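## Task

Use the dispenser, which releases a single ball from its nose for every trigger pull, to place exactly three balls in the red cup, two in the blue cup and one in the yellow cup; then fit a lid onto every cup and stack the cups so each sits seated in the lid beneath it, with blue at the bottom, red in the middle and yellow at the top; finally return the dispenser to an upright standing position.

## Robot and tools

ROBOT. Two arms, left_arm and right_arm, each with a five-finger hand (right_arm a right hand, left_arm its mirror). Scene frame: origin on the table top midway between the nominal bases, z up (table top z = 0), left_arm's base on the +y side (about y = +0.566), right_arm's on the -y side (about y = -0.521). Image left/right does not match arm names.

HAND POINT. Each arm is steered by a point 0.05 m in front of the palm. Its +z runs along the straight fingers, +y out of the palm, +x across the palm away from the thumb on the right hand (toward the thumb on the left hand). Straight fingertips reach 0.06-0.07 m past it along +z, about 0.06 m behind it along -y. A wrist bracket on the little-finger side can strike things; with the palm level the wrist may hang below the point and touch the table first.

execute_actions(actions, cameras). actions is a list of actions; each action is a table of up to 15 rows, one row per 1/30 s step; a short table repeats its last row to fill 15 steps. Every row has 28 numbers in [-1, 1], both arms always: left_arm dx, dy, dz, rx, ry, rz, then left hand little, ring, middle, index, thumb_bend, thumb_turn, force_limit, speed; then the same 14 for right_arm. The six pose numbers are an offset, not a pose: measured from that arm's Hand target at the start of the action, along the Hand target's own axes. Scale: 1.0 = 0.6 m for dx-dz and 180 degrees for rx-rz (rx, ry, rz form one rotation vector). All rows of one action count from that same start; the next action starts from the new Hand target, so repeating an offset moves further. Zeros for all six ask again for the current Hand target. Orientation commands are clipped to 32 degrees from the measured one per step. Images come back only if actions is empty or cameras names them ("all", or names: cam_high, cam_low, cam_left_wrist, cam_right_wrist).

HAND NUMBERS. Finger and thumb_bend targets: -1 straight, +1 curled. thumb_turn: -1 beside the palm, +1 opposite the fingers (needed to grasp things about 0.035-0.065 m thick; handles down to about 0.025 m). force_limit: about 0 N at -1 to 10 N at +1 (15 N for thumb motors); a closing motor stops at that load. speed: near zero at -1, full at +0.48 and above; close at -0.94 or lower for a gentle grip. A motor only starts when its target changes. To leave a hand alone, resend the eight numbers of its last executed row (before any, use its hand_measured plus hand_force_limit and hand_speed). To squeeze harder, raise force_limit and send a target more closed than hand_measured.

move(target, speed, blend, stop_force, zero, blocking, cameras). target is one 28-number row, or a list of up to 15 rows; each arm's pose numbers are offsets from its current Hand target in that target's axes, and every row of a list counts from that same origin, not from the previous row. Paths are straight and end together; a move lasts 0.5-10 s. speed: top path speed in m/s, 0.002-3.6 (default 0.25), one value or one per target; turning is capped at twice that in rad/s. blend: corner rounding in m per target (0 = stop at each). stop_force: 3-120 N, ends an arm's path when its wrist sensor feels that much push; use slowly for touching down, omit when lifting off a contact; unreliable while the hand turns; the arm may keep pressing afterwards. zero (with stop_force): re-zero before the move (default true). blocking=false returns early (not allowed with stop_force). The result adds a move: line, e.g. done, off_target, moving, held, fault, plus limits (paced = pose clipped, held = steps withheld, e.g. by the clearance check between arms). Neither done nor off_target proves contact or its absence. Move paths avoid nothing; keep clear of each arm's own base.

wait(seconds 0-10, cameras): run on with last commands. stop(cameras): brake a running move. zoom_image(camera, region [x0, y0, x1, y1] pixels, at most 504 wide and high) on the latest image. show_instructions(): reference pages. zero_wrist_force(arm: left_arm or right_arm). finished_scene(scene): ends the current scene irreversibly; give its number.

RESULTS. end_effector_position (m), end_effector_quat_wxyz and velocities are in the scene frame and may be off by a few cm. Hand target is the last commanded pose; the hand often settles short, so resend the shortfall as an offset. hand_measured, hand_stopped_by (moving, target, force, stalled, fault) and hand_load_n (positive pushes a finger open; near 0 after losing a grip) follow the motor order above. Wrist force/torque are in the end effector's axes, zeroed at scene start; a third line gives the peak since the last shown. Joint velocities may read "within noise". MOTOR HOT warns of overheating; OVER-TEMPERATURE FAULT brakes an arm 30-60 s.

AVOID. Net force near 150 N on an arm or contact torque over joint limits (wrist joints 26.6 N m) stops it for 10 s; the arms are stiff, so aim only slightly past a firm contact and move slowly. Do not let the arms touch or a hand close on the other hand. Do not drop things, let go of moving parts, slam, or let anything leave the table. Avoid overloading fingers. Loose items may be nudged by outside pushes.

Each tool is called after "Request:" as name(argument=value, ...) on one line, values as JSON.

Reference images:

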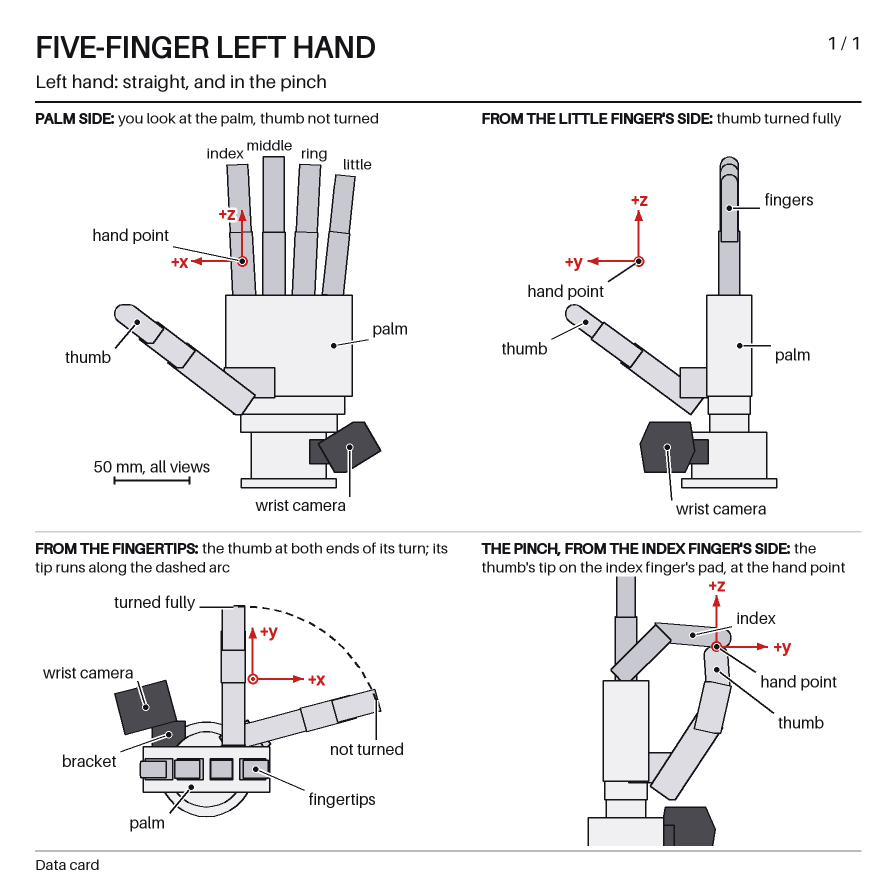

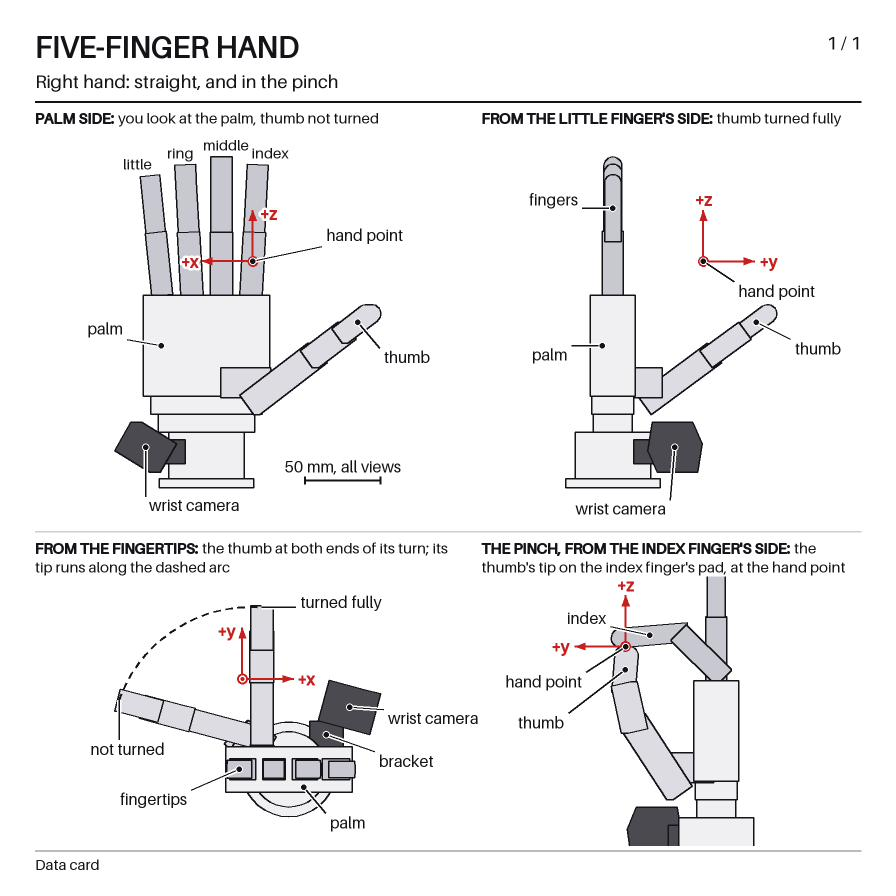

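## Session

Request:
execute_actions(actions=[])

Scene clock: 0.00 s.
left_arm: end_effector_position=(+0.1346, +0.3035, +0.4788) hand_measured=(-1.000, -1.000, -1.000, -1.000, -1.000, -1.000) hand_load_n=(+0.0, +0.0, +0.0, +0.0, -0.5, +0.0) hand_stopped_by=(target, target, target, target, target, target) hand_force_limit=0.00 hand_speed=-0.80 end_effector_quat_wxyz=(+0.002, +0.942, -0.336, -0.010) | right_arm: end_effector_position=(+0.1431, -0.2654, +0.4805) hand_measured=(-1.000, -1.000, -1.000, -1.000, -1.000, -1.000) hand_load_n=(+0.0, +0.0, +0.0, +0.0, +0.0, +0.0) hand_stopped_by=(target, target, target, target, target, target) hand_force_limit=0.00 hand_speed=-0.80 end_effector_quat_wxyz=(+0.010, -0.318, +0.948, -0.005)
Joint positions: left_arm=[4.317 -1.435 -1.333 1.177 -1.566 1.903] | right_arm=[-1.208 -1.745 1.347 1.948 1.581 -1.866]
Joint velocities: within noise
Joint torques (N m): no reading
Wrist force (N): no reading
Wrist torque (N m): no reading
Wrist force, peak (N): no reading
Hand target: left_arm +0.1346, +0.3035, +0.4788; +0.002, +0.942, -0.336, -0.010 | right_arm +0.1431, -0.2654, +0.4805; +0.010, -0.318, +0.948, -0.005
camera_calibration:
cam_left_wrist: T_world_to_cam=[[0.776392, 0.629859, -0.0222029, -0.289733], [0.586507, -0.709162, 0.391278, -0.03612], [0.230704, -0.316807, -0.920005, 0.620092], [0, 0, 0, 1]] pos_world=[0.103074, 0.353326, 0.578187]
cam_right_wrist: T_world_to_cam=[[-0.8184, 0.573828, -0.0306891, 0.282777], [0.509601, 0.749407, 0.422725, -0.0606075], [0.26557, 0.330319, -0.905738, 0.60273], [0, 0, 0, 1]] pos_world=[0.102244, -0.315939, 0.580214]

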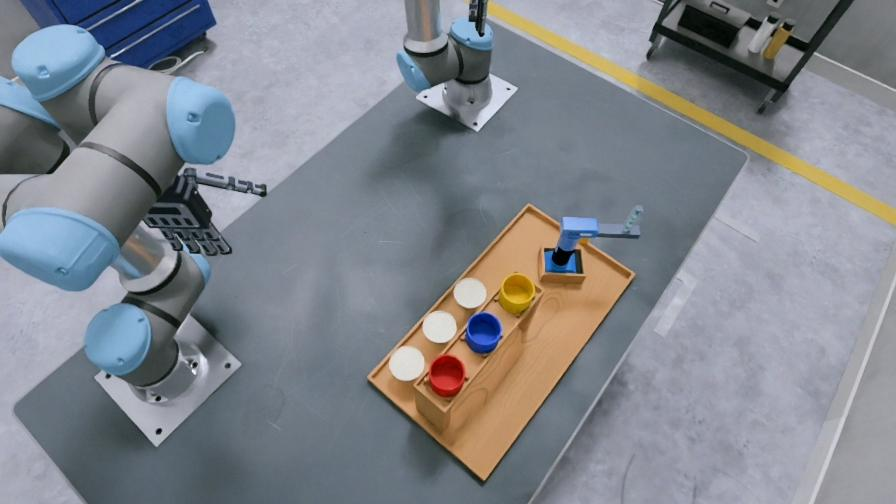

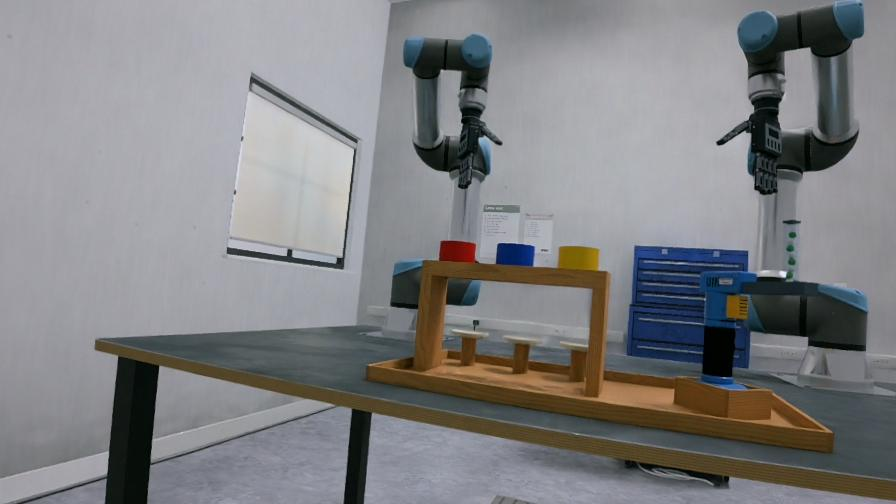

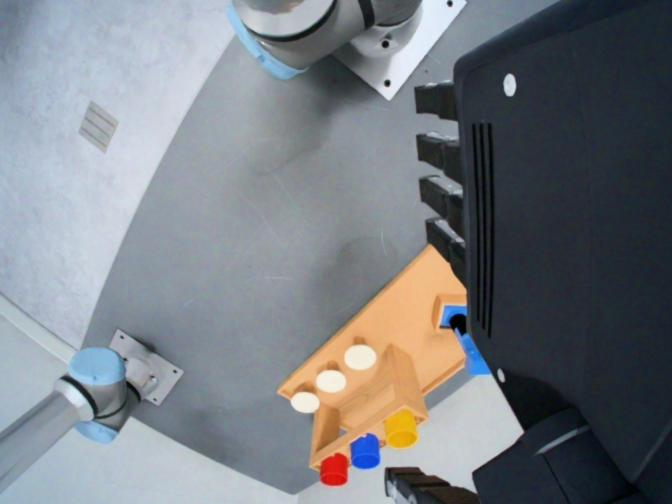

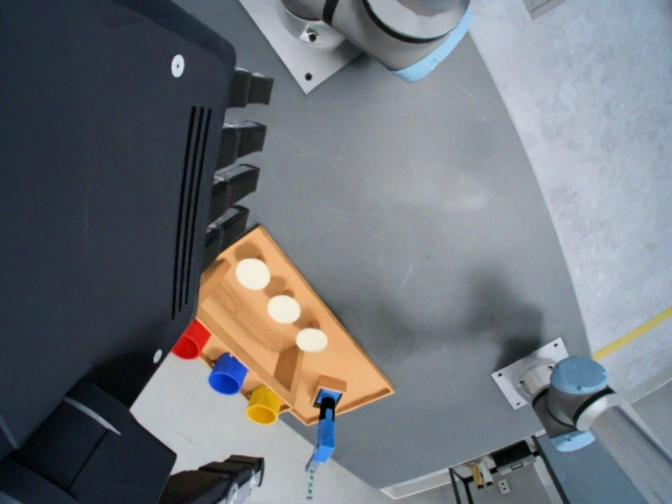

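Request:
zoom_image(camera="cam_high", region=[360, 190, 660, 490])

Request:
zoom_image(camera="cam_high", region=[500, 180, 660, 300])

Request:
zoom_image(camera="cam_low", region=[360, 200, 840, 460])

Request:
zoom_image(camera="cam_right_wrist", region=[170, 220, 410, 500])

Scaled by 1.680 from the camera's 896x504 image, which has a finer 1280x720 frame.

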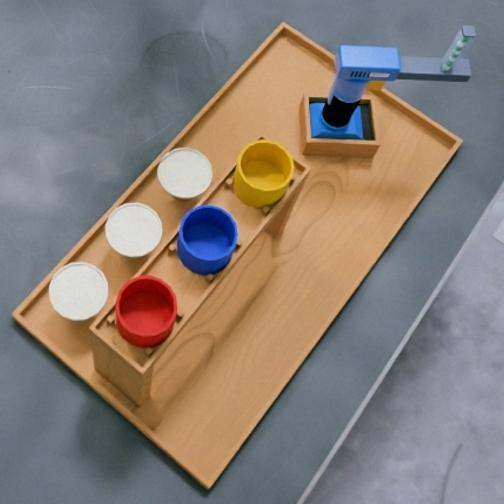

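Scaled by 3.150 from the camera's 896x504 image, which has a finer 1280x720 frame.

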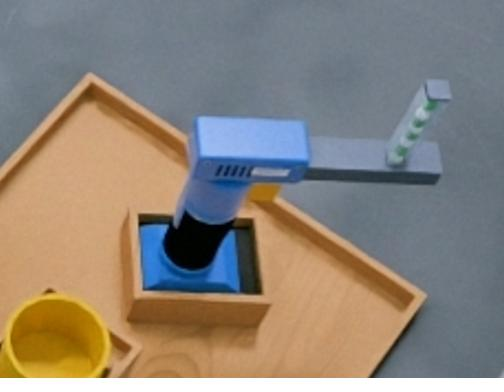

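Scaled by 1.050 from the camera's 896x504 image, which has a finer 1280x720 frame.

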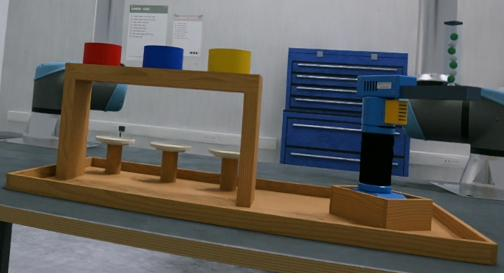

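Scaled by 1.800 from the camera's 672x504 image, which has a finer 960x720 frame.

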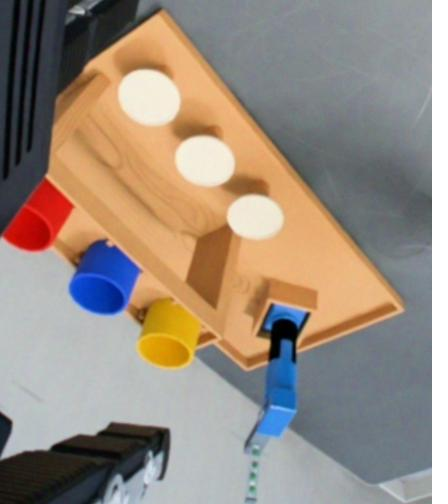

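Request:
move(target=[[0.1298,-0.358,0.0924,0,0,0,-1,-1,-1,-1,-1,-1,0,-0.8,-0.741,0.2962,0.474,0,-0.5,0,-1,-1,-1,-1,-1,1,-0.35,0.0]], speed=0.35, cameras=["all"])

Scene clock: 260.80 s.
left_arm: end_effector_position=(+0.3295, +0.4209, +0.4194) hand_measured=(-1.000, -1.000, -1.000, -1.000, -1.000, -1.000) hand_load_n=(+0.0, +0.0, +0.0, +0.0, +0.0, +0.0) hand_stopped_by=(target, target, target, target, target, target) hand_force_limit=0.00 hand_speed=-0.80 end_effector_quat_wxyz=(+0.002, +0.942, -0.336, -0.010) | right_arm: end_effector_position=(+0.3967, +0.1440, +0.2008) hand_measured=(-1.000, -1.000, -1.000, -1.000, -1.000, +1.000) hand_load_n=(+0.0, +0.0, +0.0, +0.0, +0.0, +0.0) hand_stopped_by=(target, target, target, target, target, target) hand_force_limit=-0.35 hand_speed=0.00 end_effector_quat_wxyz=(+0.678, -0.229, +0.663, +0.222)
Joint positions: left_arm=[4.829 -1.673 -1.258 1.339 -1.577 2.415] | right_arm=[-0.686 -1.062 1.811 -0.766 1.798 -1.59]
Joint torques (N m): left_arm=[10.14 13.14 23.27 -0.31 1.28 1.72] | right_arm=[5.55 -31.67 -29.44 -3.8 2.21 -0.88]
Wrist force (N): left_arm=[-0.4 0.0 -0.1] | right_arm=[-2.2 -0.5 2.4]
Wrist torque (N m): left_arm=[-0.01 0.06 -0.08] | right_arm=[-0.19 0.00 -0.18]
Wrist force, peak (N): left_arm=[-0.8 -0.2 0.1] | right_arm=[-2.2 -0.5 2.4]
Hand target: left_arm +0.3295, +0.4208, +0.4194; +0.002, +0.942, -0.336, -0.010 | right_arm +0.3967, +0.1440, +0.2008; +0.678, -0.228, +0.663, +0.222
Off the commanded pose: left_arm 0.000 m, 0 deg | right_arm 0.000 m, 0 deg.
move: done
camera_calibration:
cam_left_wrist: T_world_to_cam=[[0.776415, 0.629834, -0.0221205, -0.516352], [0.586474, -0.709225, 0.391214, -0.0438997], [0.230711, -0.316717, -0.920034, 0.557735], [0, 0, 0, 1]] pos_world=[0.297974, 0.470725, 0.518887]
cam_right_wrist: T_world_to_cam=[[-0.558933, 0.764537, -0.321056, 0.174733], [-0.519586, -0.0211662, 0.854156, 0.054117], [0.646238, 0.644232, 0.409074, -0.313269], [0, 0, 0, 1]] pos_world=[0.328229, 0.069374, 0.138025]

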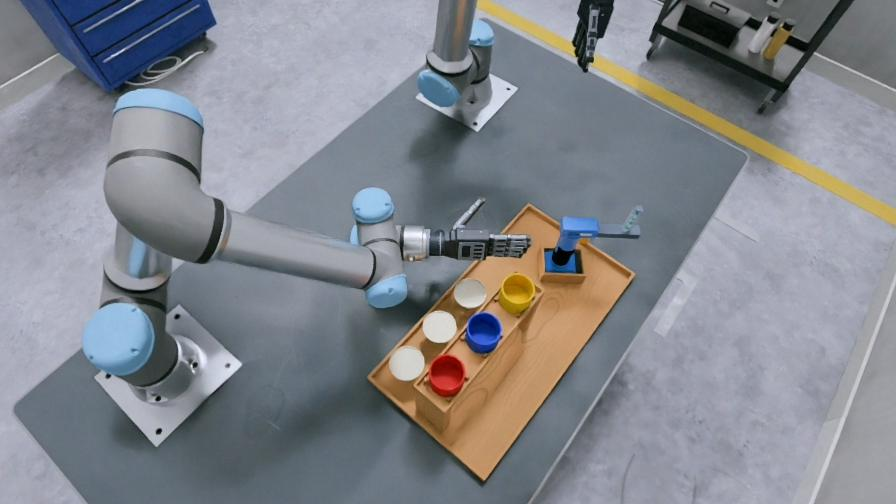

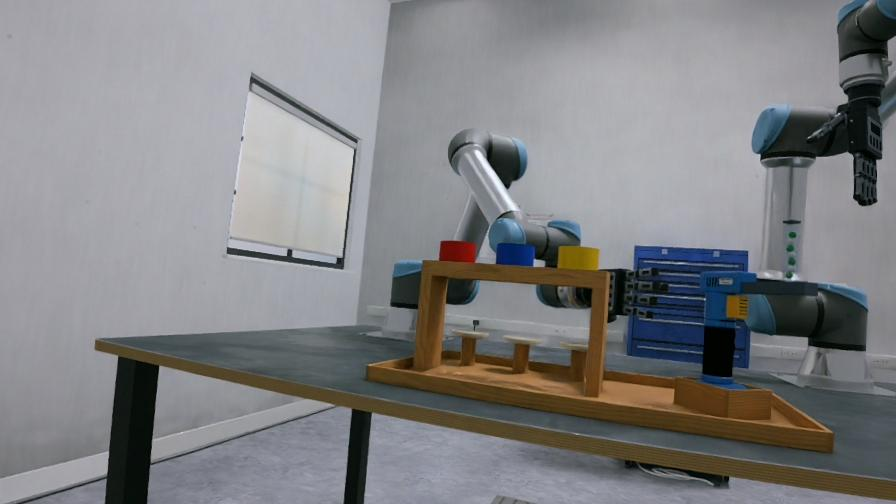

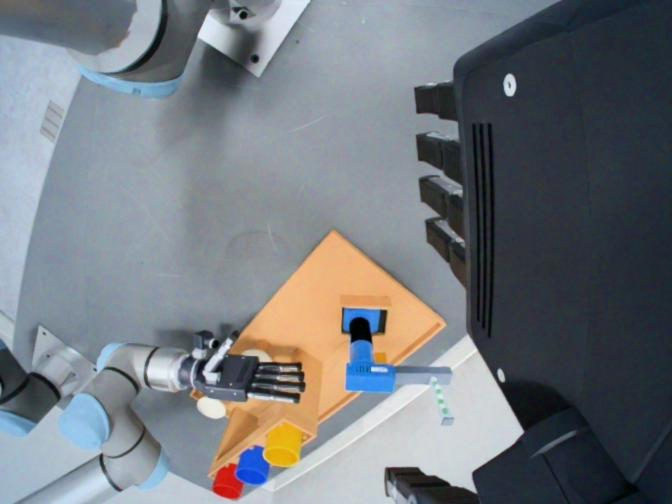

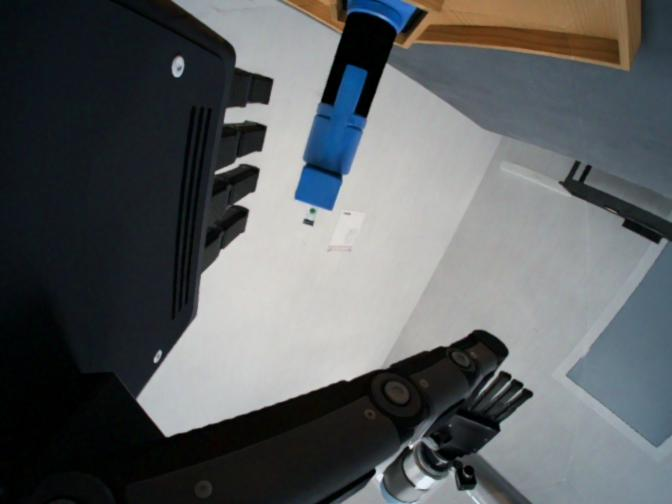

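Request:
move(target=[[0,0,0,0,0,0,-1,-1,-1,-1,-1,-1,0,-0.8,0.09,0.0033,0.0,0,0.005,0,-1,-1,-1,-1,-1,1,-0.35,0.0],[0,0,0,0,0,0,-1,-1,-1,-1,-1,-1,0,-0.8,0.09,0.0033,0.15,0,0.005,0,-1,-1,-1,-1,-1,1,-0.35,0.0]], speed=0.25, blend=0.02, cameras=["all"])

Request:
zoom_image(camera="cam_left_wrist", region=[220, 230, 480, 430])

Request:
zoom_image(camera="cam_high", region=[500, 180, 660, 300])

Scene clock: 308.40 s.
left_arm: end_effector_position=(+0.3295, +0.4208, +0.4194) hand_measured=(-1.000, -1.000, -1.000, -1.000, -1.000, -1.000) hand_load_n=(+0.0, +0.0, +0.0, +0.0, +0.0, +0.0) hand_stopped_by=(target, target, target, target, target, target) hand_force_limit=0.00 hand_speed=-0.80 end_effector_quat_wxyz=(+0.002, +0.942, -0.336, -0.010) | right_arm: end_effector_position=(+0.4684, +0.1997, +0.1483) hand_measured=(-1.000, -1.000, -1.000, -1.000, -1.000, +1.000) hand_load_n=(+0.0, +0.0, +0.0, +0.0, +0.0, +0.0) hand_stopped_by=(target, target, target, target, target, target) hand_force_limit=-0.35 hand_speed=0.00 end_effector_quat_wxyz=(+0.672, -0.230, +0.668, +0.220)
Joint positions: left_arm=[4.829 -1.673 -1.258 1.339 -1.576 2.415] | right_arm=[-0.719 -0.833 1.555 -0.723 1.765 -1.587]
Joint torques (N m): left_arm=[9.84 13.69 22.92 -0.43 1.75 1.59] | right_arm=[-5.82 -39.72 -30.09 0.6 -2.58 1.49]
Wrist force (N): left_arm=[-0.2 0.2 0.1] | right_arm=[-2.1 -0.3 2.2]
Wrist torque (N m): left_arm=[0.01 0.04 -0.08] | right_arm=[-0.10 -0.03 -0.32]
Wrist force, peak (N): left_arm=[-0.8 0.3 0.3] | right_arm=[-3.3 -0.6 2.4]
Hand target: left_arm +0.3295, +0.4208, +0.4194; +0.002, +0.942, -0.336, -0.010 | right_arm +0.4685, +0.1998, +0.1483; +0.672, -0.230, +0.668, +0.220
Off the commanded pose: left_arm 0.000 m, 0 deg | right_arm 0.000 m, 0 deg.
move: done
camera_calibration:
cam_left_wrist: T_world_to_cam=[[0.776392, 0.629859, -0.0222029, -0.516314], [0.586507, -0.709162, 0.391278, -0.0439718], [0.230704, -0.316807, -0.920005, 0.557764], [0, 0, 0, 1]] pos_world=[0.297974, 0.470726, 0.518887]
cam_right_wrist: T_world_to_cam=[[-0.56272, 0.761712, -0.321157, 0.15762], [-0.508938, -0.013087, 0.860704, 0.129945], [0.651405, 0.647784, 0.395028, -0.375158], [0, 0, 0, 1]] pos_world=[0.39921, 0.124661, 0.0869745]

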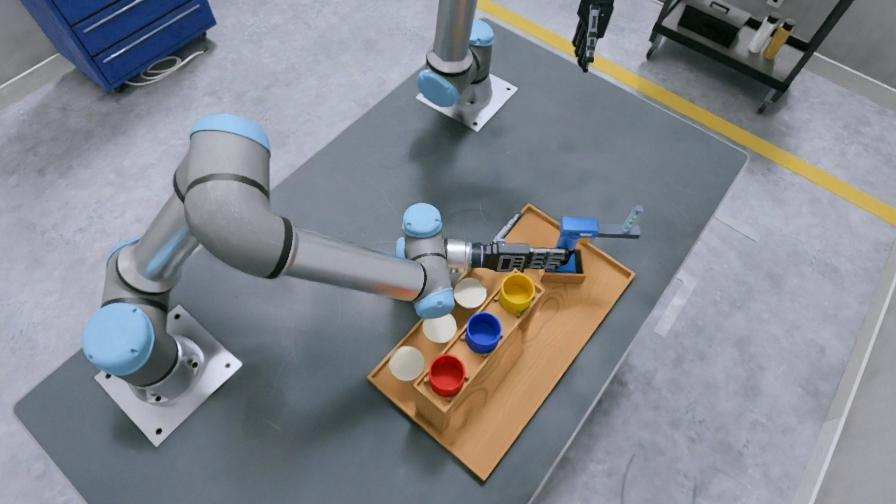

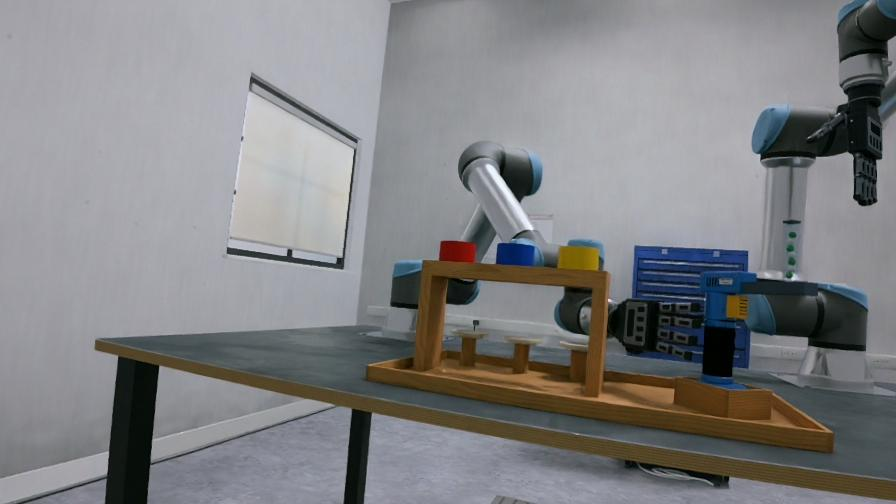

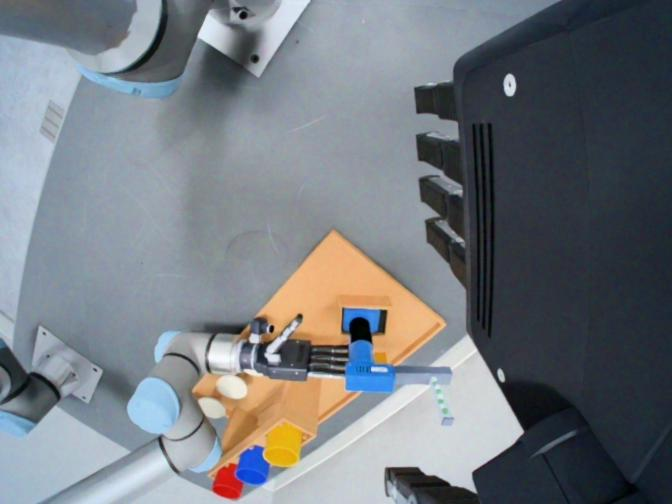

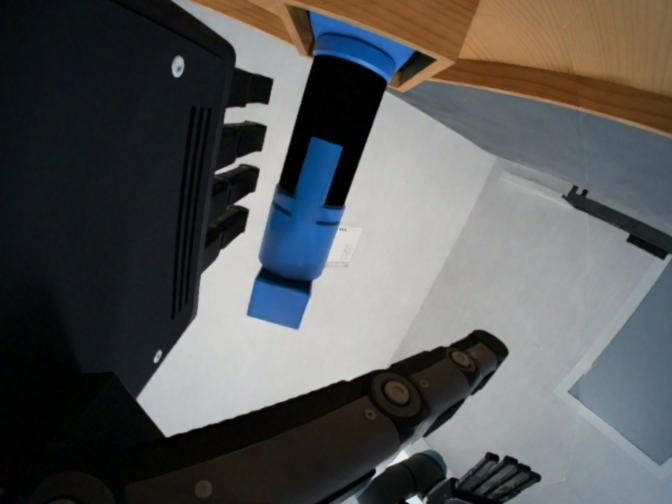

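Scaled by 1.938 from the camera's 672x504 image, which has a finer 960x720 frame.

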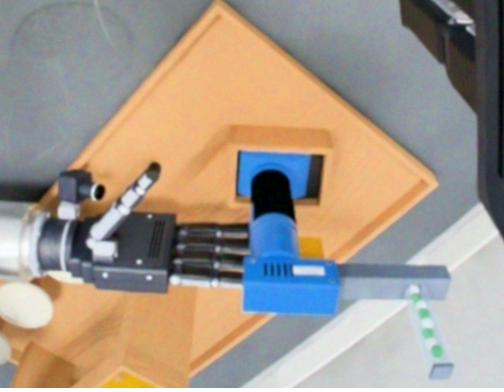

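Scaled by 3.150 from the camera's 896x504 image, which has a finer 1280x720 frame.

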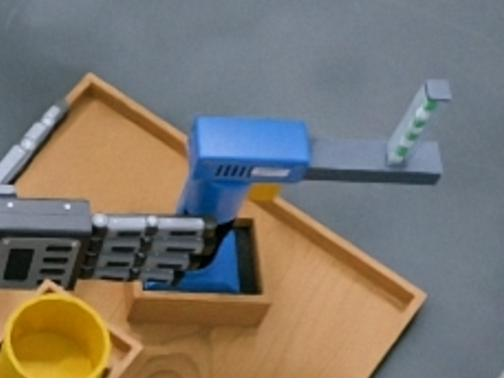

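Request:
move(target=[0,0,0,0,0,0,-1,-1,-1,-1,-1,-1,0,-0.8,0.0017,0.0067,0.125,0,0,0,-1,-1,-1,-1,-1,1,-0.35,0.0], speed=0.12, cameras=["all"])

Request:
zoom_image(camera="cam_left_wrist", region=[220, 230, 480, 430])

Request:
zoom_image(camera="cam_high", region=[500, 180, 660, 300])

Scene clock: 339.43 s.
left_arm: end_effector_position=(+0.3295, +0.4208, +0.4194) hand_measured=(-1.000, -1.000, -1.000, -1.000, -1.000, -1.000) hand_load_n=(+0.0, +0.0, +0.0, +0.0, +0.0, +0.0) hand_stopped_by=(target, target, target, target, target, target) hand_force_limit=0.00 hand_speed=-0.80 end_effector_quat_wxyz=(+0.002, +0.942, -0.336, -0.010) | right_arm: end_effector_position=(+0.5096, +0.2341, +0.1475) hand_measured=(-1.000, -1.000, -1.000, -1.000, -1.000, +1.000) hand_load_n=(+0.0, +0.0, +0.0, +0.0, +0.0, +0.0) hand_stopped_by=(target, target, target, target, target, target) hand_force_limit=-0.35 hand_speed=0.00 end_effector_quat_wxyz=(+0.673, -0.230, +0.668, +0.220)
Joint positions: left_arm=[4.829 -1.673 -1.258 1.339 -1.576 2.415] | right_arm=[-0.731 -0.737 1.367 -0.632 1.752 -1.587]
Joint torques (N m): left_arm=[10.14 13.52 22.18 -0.57 1.76 1.59] | right_arm=[-0.05 -51.81 -23.68 -1.43 -0.3 0.21]
Wrist force (N): left_arm=[-0.4 -0.2 0.1] | right_arm=[-2.3 -0.7 2.9]
Wrist torque (N m): left_arm=[-0.05 0.06 -0.08] | right_arm=[-0.29 -0.04 -0.30]
Wrist force, peak (N): left_arm=[-0.8 -0.2 0.1] | right_arm=[-2.5 -0.8 4.9]
Hand target: left_arm +0.3295, +0.4208, +0.4194; +0.002, +0.942, -0.336, -0.010 | right_arm +0.5096, +0.2341, +0.1475; +0.673, -0.230, +0.668, +0.220 (not the last commanded pose)
Off the commanded pose: left_arm 0.000 m, 0 deg | right_arm 0.022 m, 0 deg.
FORCE FAULT: contact force on the right arm reached its limit, and that arm stopped. The contact can be on any part of that arm, not only on its tool. That arm's remaining commands of this call were not run. That arm is still stopped at the end of this call. That arm stays stopped for about 10 more seconds. Until then a move that you send moves the other arm only, and its call returns only when the move has ended. Once the stop has ended, the next robot result says so. If the stop ends while you think or write, that arm runs what you send next, counted from a new Hand target: where the arm stands when the stop ends. While its stop runs, that arm, its gripper or tool too, takes no new command. Until it ends, the stop uses up actions while you think or wait. An arm that is not stopped still takes commands.
move: fault (right_arm)
camera_calibration:
cam_left_wrist: T_world_to_cam=[[0.776392, 0.629859, -0.0222029, -0.516314], [0.586507, -0.709162, 0.391278, -0.0439718], [0.230704, -0.316807, -0.920005, 0.557764], [0, 0, 0, 1]] pos_world=[0.297974, 0.470726, 0.518887]
cam_right_wrist: T_world_to_cam=[[-0.563001, 0.761439, -0.321311, 0.154603], [-0.509641, -0.0138049, 0.860277, 0.152515], [0.650612, 0.64809, 0.395832, -0.423668], [0, 0, 0, 1]] pos_world=[0.440413, 0.15896, 0.0861717]

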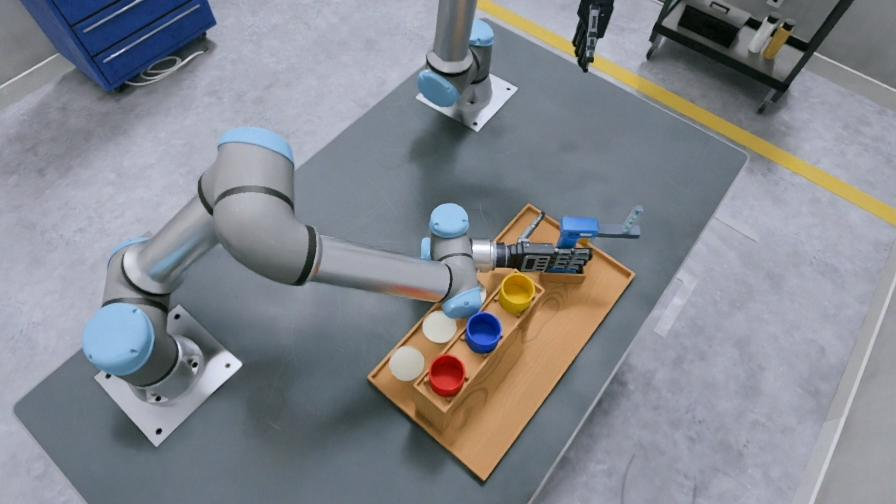

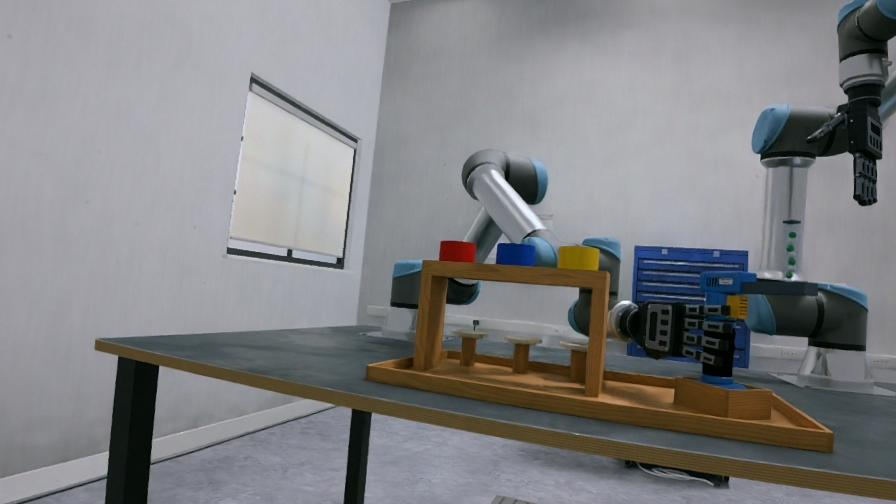

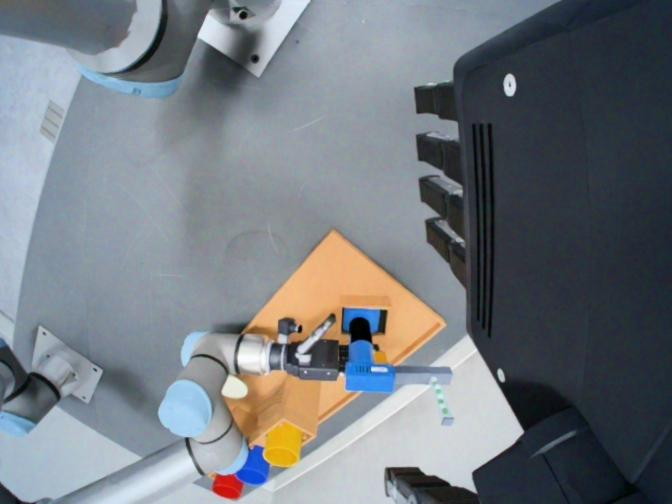

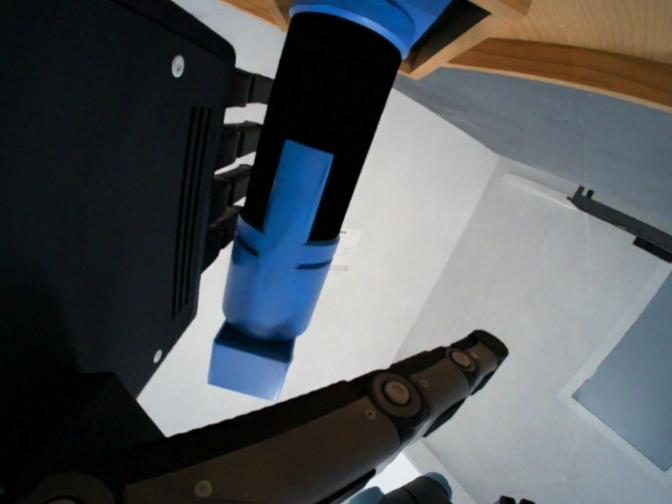

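Scaled by 1.938 from the camera's 672x504 image, which has a finer 960x720 frame.

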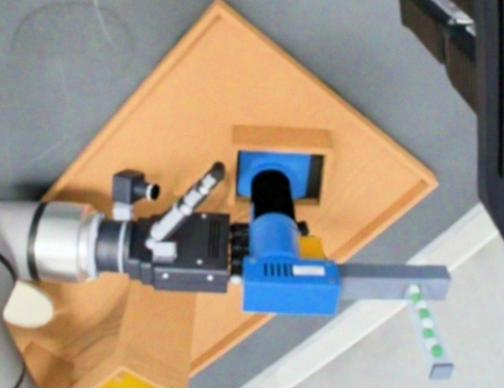

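Scaled by 3.150 from the camera's 896x504 image, which has a finer 1280x720 frame.

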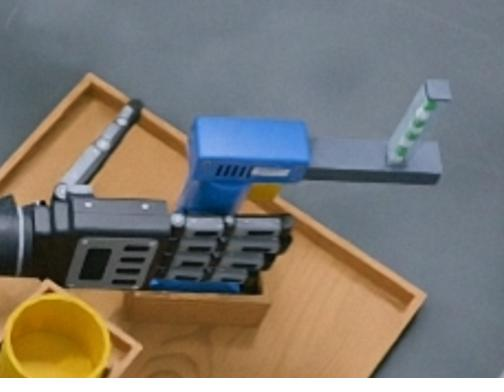

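Request:
zoom_image(camera="cam_low", region=[500, 210, 700, 390])

Request:
zoom_image(camera="cam_left_wrist", region=[150, 330, 330, 504])

Request:
zoom_image(camera="cam_high", region=[400, 190, 580, 350])

Scaled by 2.520 from the camera's 896x504 image, which has a finer 1280x720 frame.

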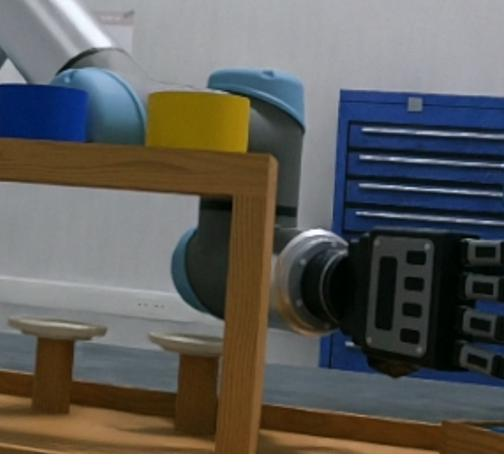

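Scaled by 2.800 from the camera's 672x504 image, which has a finer 960x720 frame.

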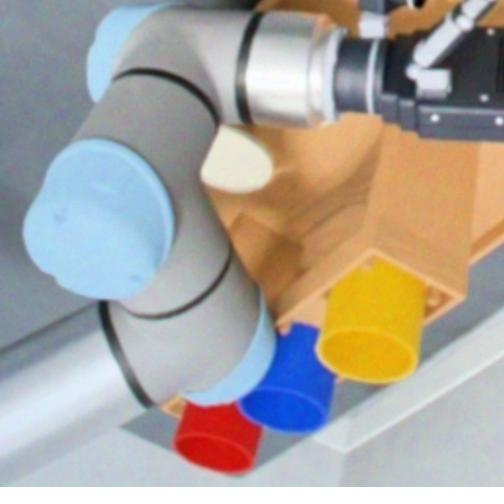

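Scaled by 2.800 from the camera's 896x504 image, which has a finer 1280x720 frame.

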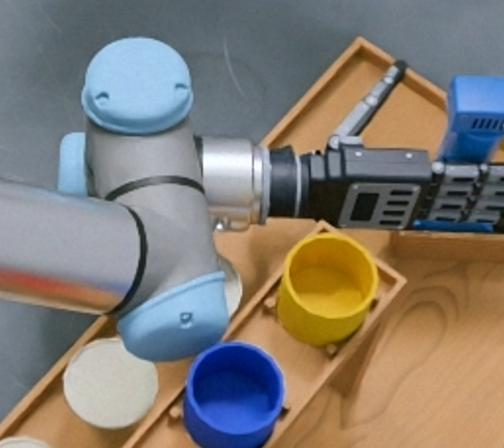

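Request:
move(target=[[0,0,0,0,0,0,-1,-1,-1,-1,-1,-1,0,-0.8,0,0,-0.0917,0,0,0,-1,-1,-1,-1,-1,1,-0.35,0.0],[0,0,0,0,0,0,-1,-1,-1,-1,-1,-1,0,-0.8,-0.0125,0,-0.0917,0,0.0778,0,-1,-1,-1,-1,-1,1,-0.35,0.0]], speed=0.15, cameras=["all"])

Request:
zoom_image(camera="cam_high", region=[380, 190, 600, 410])

Request:
zoom_image(camera="cam_low", region=[400, 210, 700, 390])

Scene clock: 523.73 s.
left_arm: end_effector_position=(+0.3295, +0.4208, +0.4194) hand_measured=(-1.000, -1.000, -1.000, -1.000, -1.000, -1.000) hand_load_n=(+0.0, +0.0, +0.0, +0.0, +0.0, +0.0) hand_stopped_by=(target, target, target, target, target, target) hand_force_limit=0.00 hand_speed=-0.80 end_effector_quat_wxyz=(+0.002, +0.942, -0.336, -0.010) | right_arm: end_effector_position=(+0.4656, +0.2010, +0.1549) hand_measured=(-1.000, -1.000, -1.000, -1.000, -1.000, +1.000) hand_load_n=(+0.0, +0.0, +0.0, +0.0, +0.0, -0.5) hand_stopped_by=(target, target, target, target, target, target) hand_force_limit=-0.35 hand_speed=0.00 end_effector_quat_wxyz=(+0.586, -0.255, +0.745, +0.191)
Joint positions: left_arm=[4.829 -1.673 -1.258 1.339 -1.576 2.415] | right_arm=[-0.712 -0.878 1.433 -0.308 1.769 -1.537]
Joint torques (N m): left_arm=[10.18 13.12 22.8 -1.35 1.76 1.42] | right_arm=[5.62 -53.71 -31 1.45 -2.43 1.57]
Wrist force (N): left_arm=[-0.3 0.1 -0.1] | right_arm=[-2.0 -0.4 1.9]
Wrist torque (N m): left_arm=[0.01 0.03 -0.08] | right_arm=[-0.14 -0.02 -0.29]
Wrist force, peak (N): left_arm=[-0.8 0.0 0.3] | right_arm=[-2.4 -0.8 3.4]
Hand target: left_arm +0.3295, +0.4208, +0.4194; +0.002, +0.942, -0.336, -0.010 | right_arm +0.4656, +0.2010, +0.1549; +0.586, -0.256, +0.745, +0.191
Off the commanded pose: left_arm 0.000 m, 0 deg | right_arm 0.000 m, 0 deg.
FORCE FAULT, CONTINUED: the right arm's stop, for the force fault that an earlier result reported, is over. The rest of the stop counts as 19 of the actions that you can send in this scene. The stop ended before this call began, so that arm ran this call's commands, counted from a new Hand target: where the arm stood when the stop ended.
move: done
camera_calibration:
cam_left_wrist: T_world_to_cam=[[0.776392, 0.629859, -0.0222029, -0.516314], [0.586507, -0.709162, 0.391278, -0.0439718], [0.230704, -0.316807, -0.920005, 0.557764], [0, 0, 0, 1]] pos_world=[0.297974, 0.470726, 0.518887]
cam_right_wrist: T_world_to_cam=[[-0.622384, 0.716573, -0.314899, 0.193218], [-0.333878, 0.120825, 0.93484, 0.00288331], [0.707929, 0.686967, 0.164049, -0.375157], [0, 0, 0, 1]] pos_world=[0.386803, 0.118917, 0.119693]

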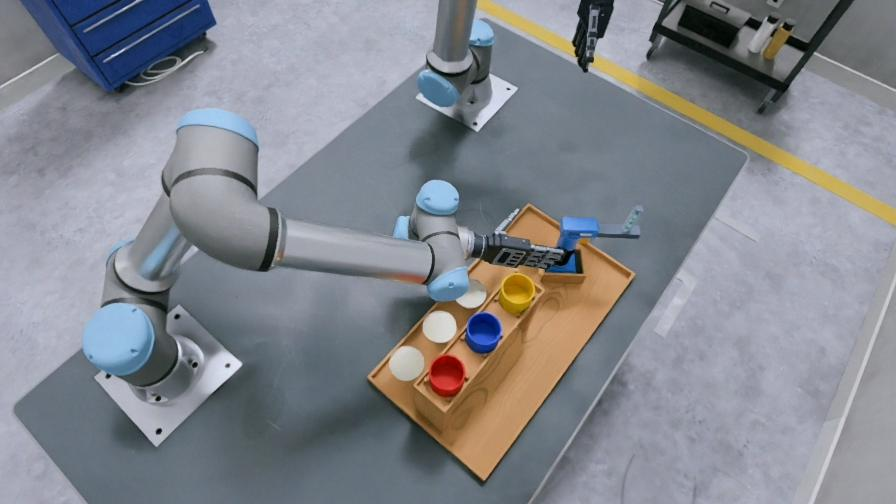

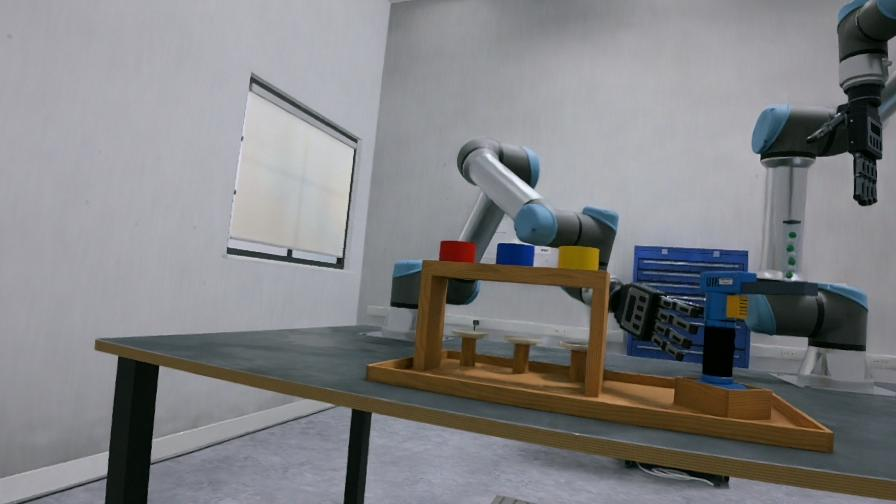

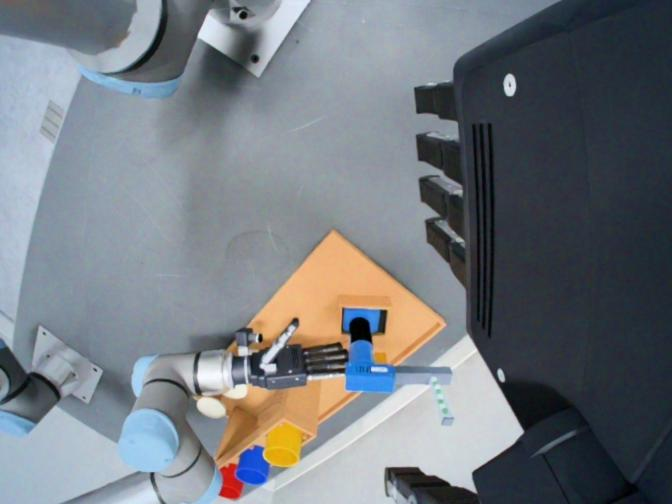

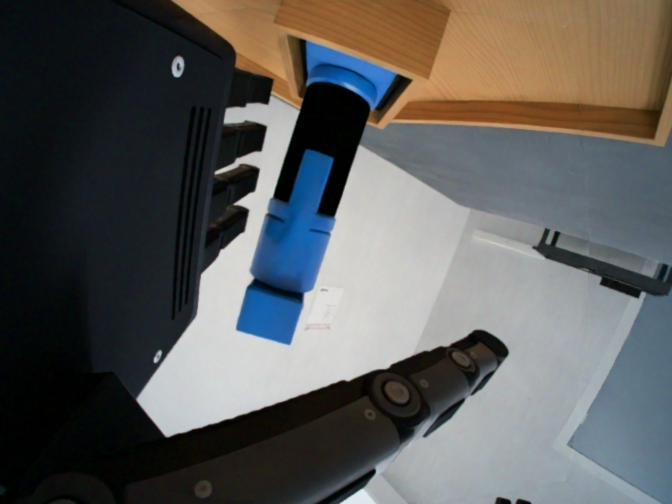

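Scaled by 2.291 from the camera's 896x504 image, which has a finer 1280x720 frame.

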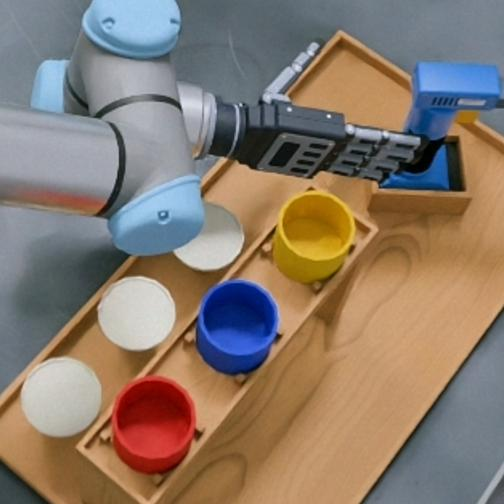

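Scaled by 1.680 from the camera's 896x504 image, which has a finer 1280x720 frame.

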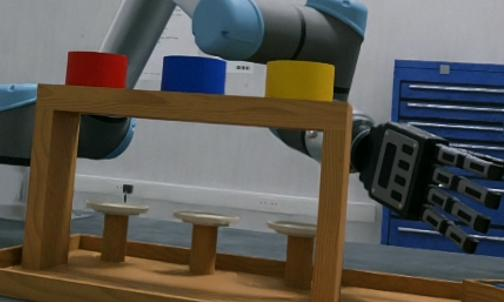

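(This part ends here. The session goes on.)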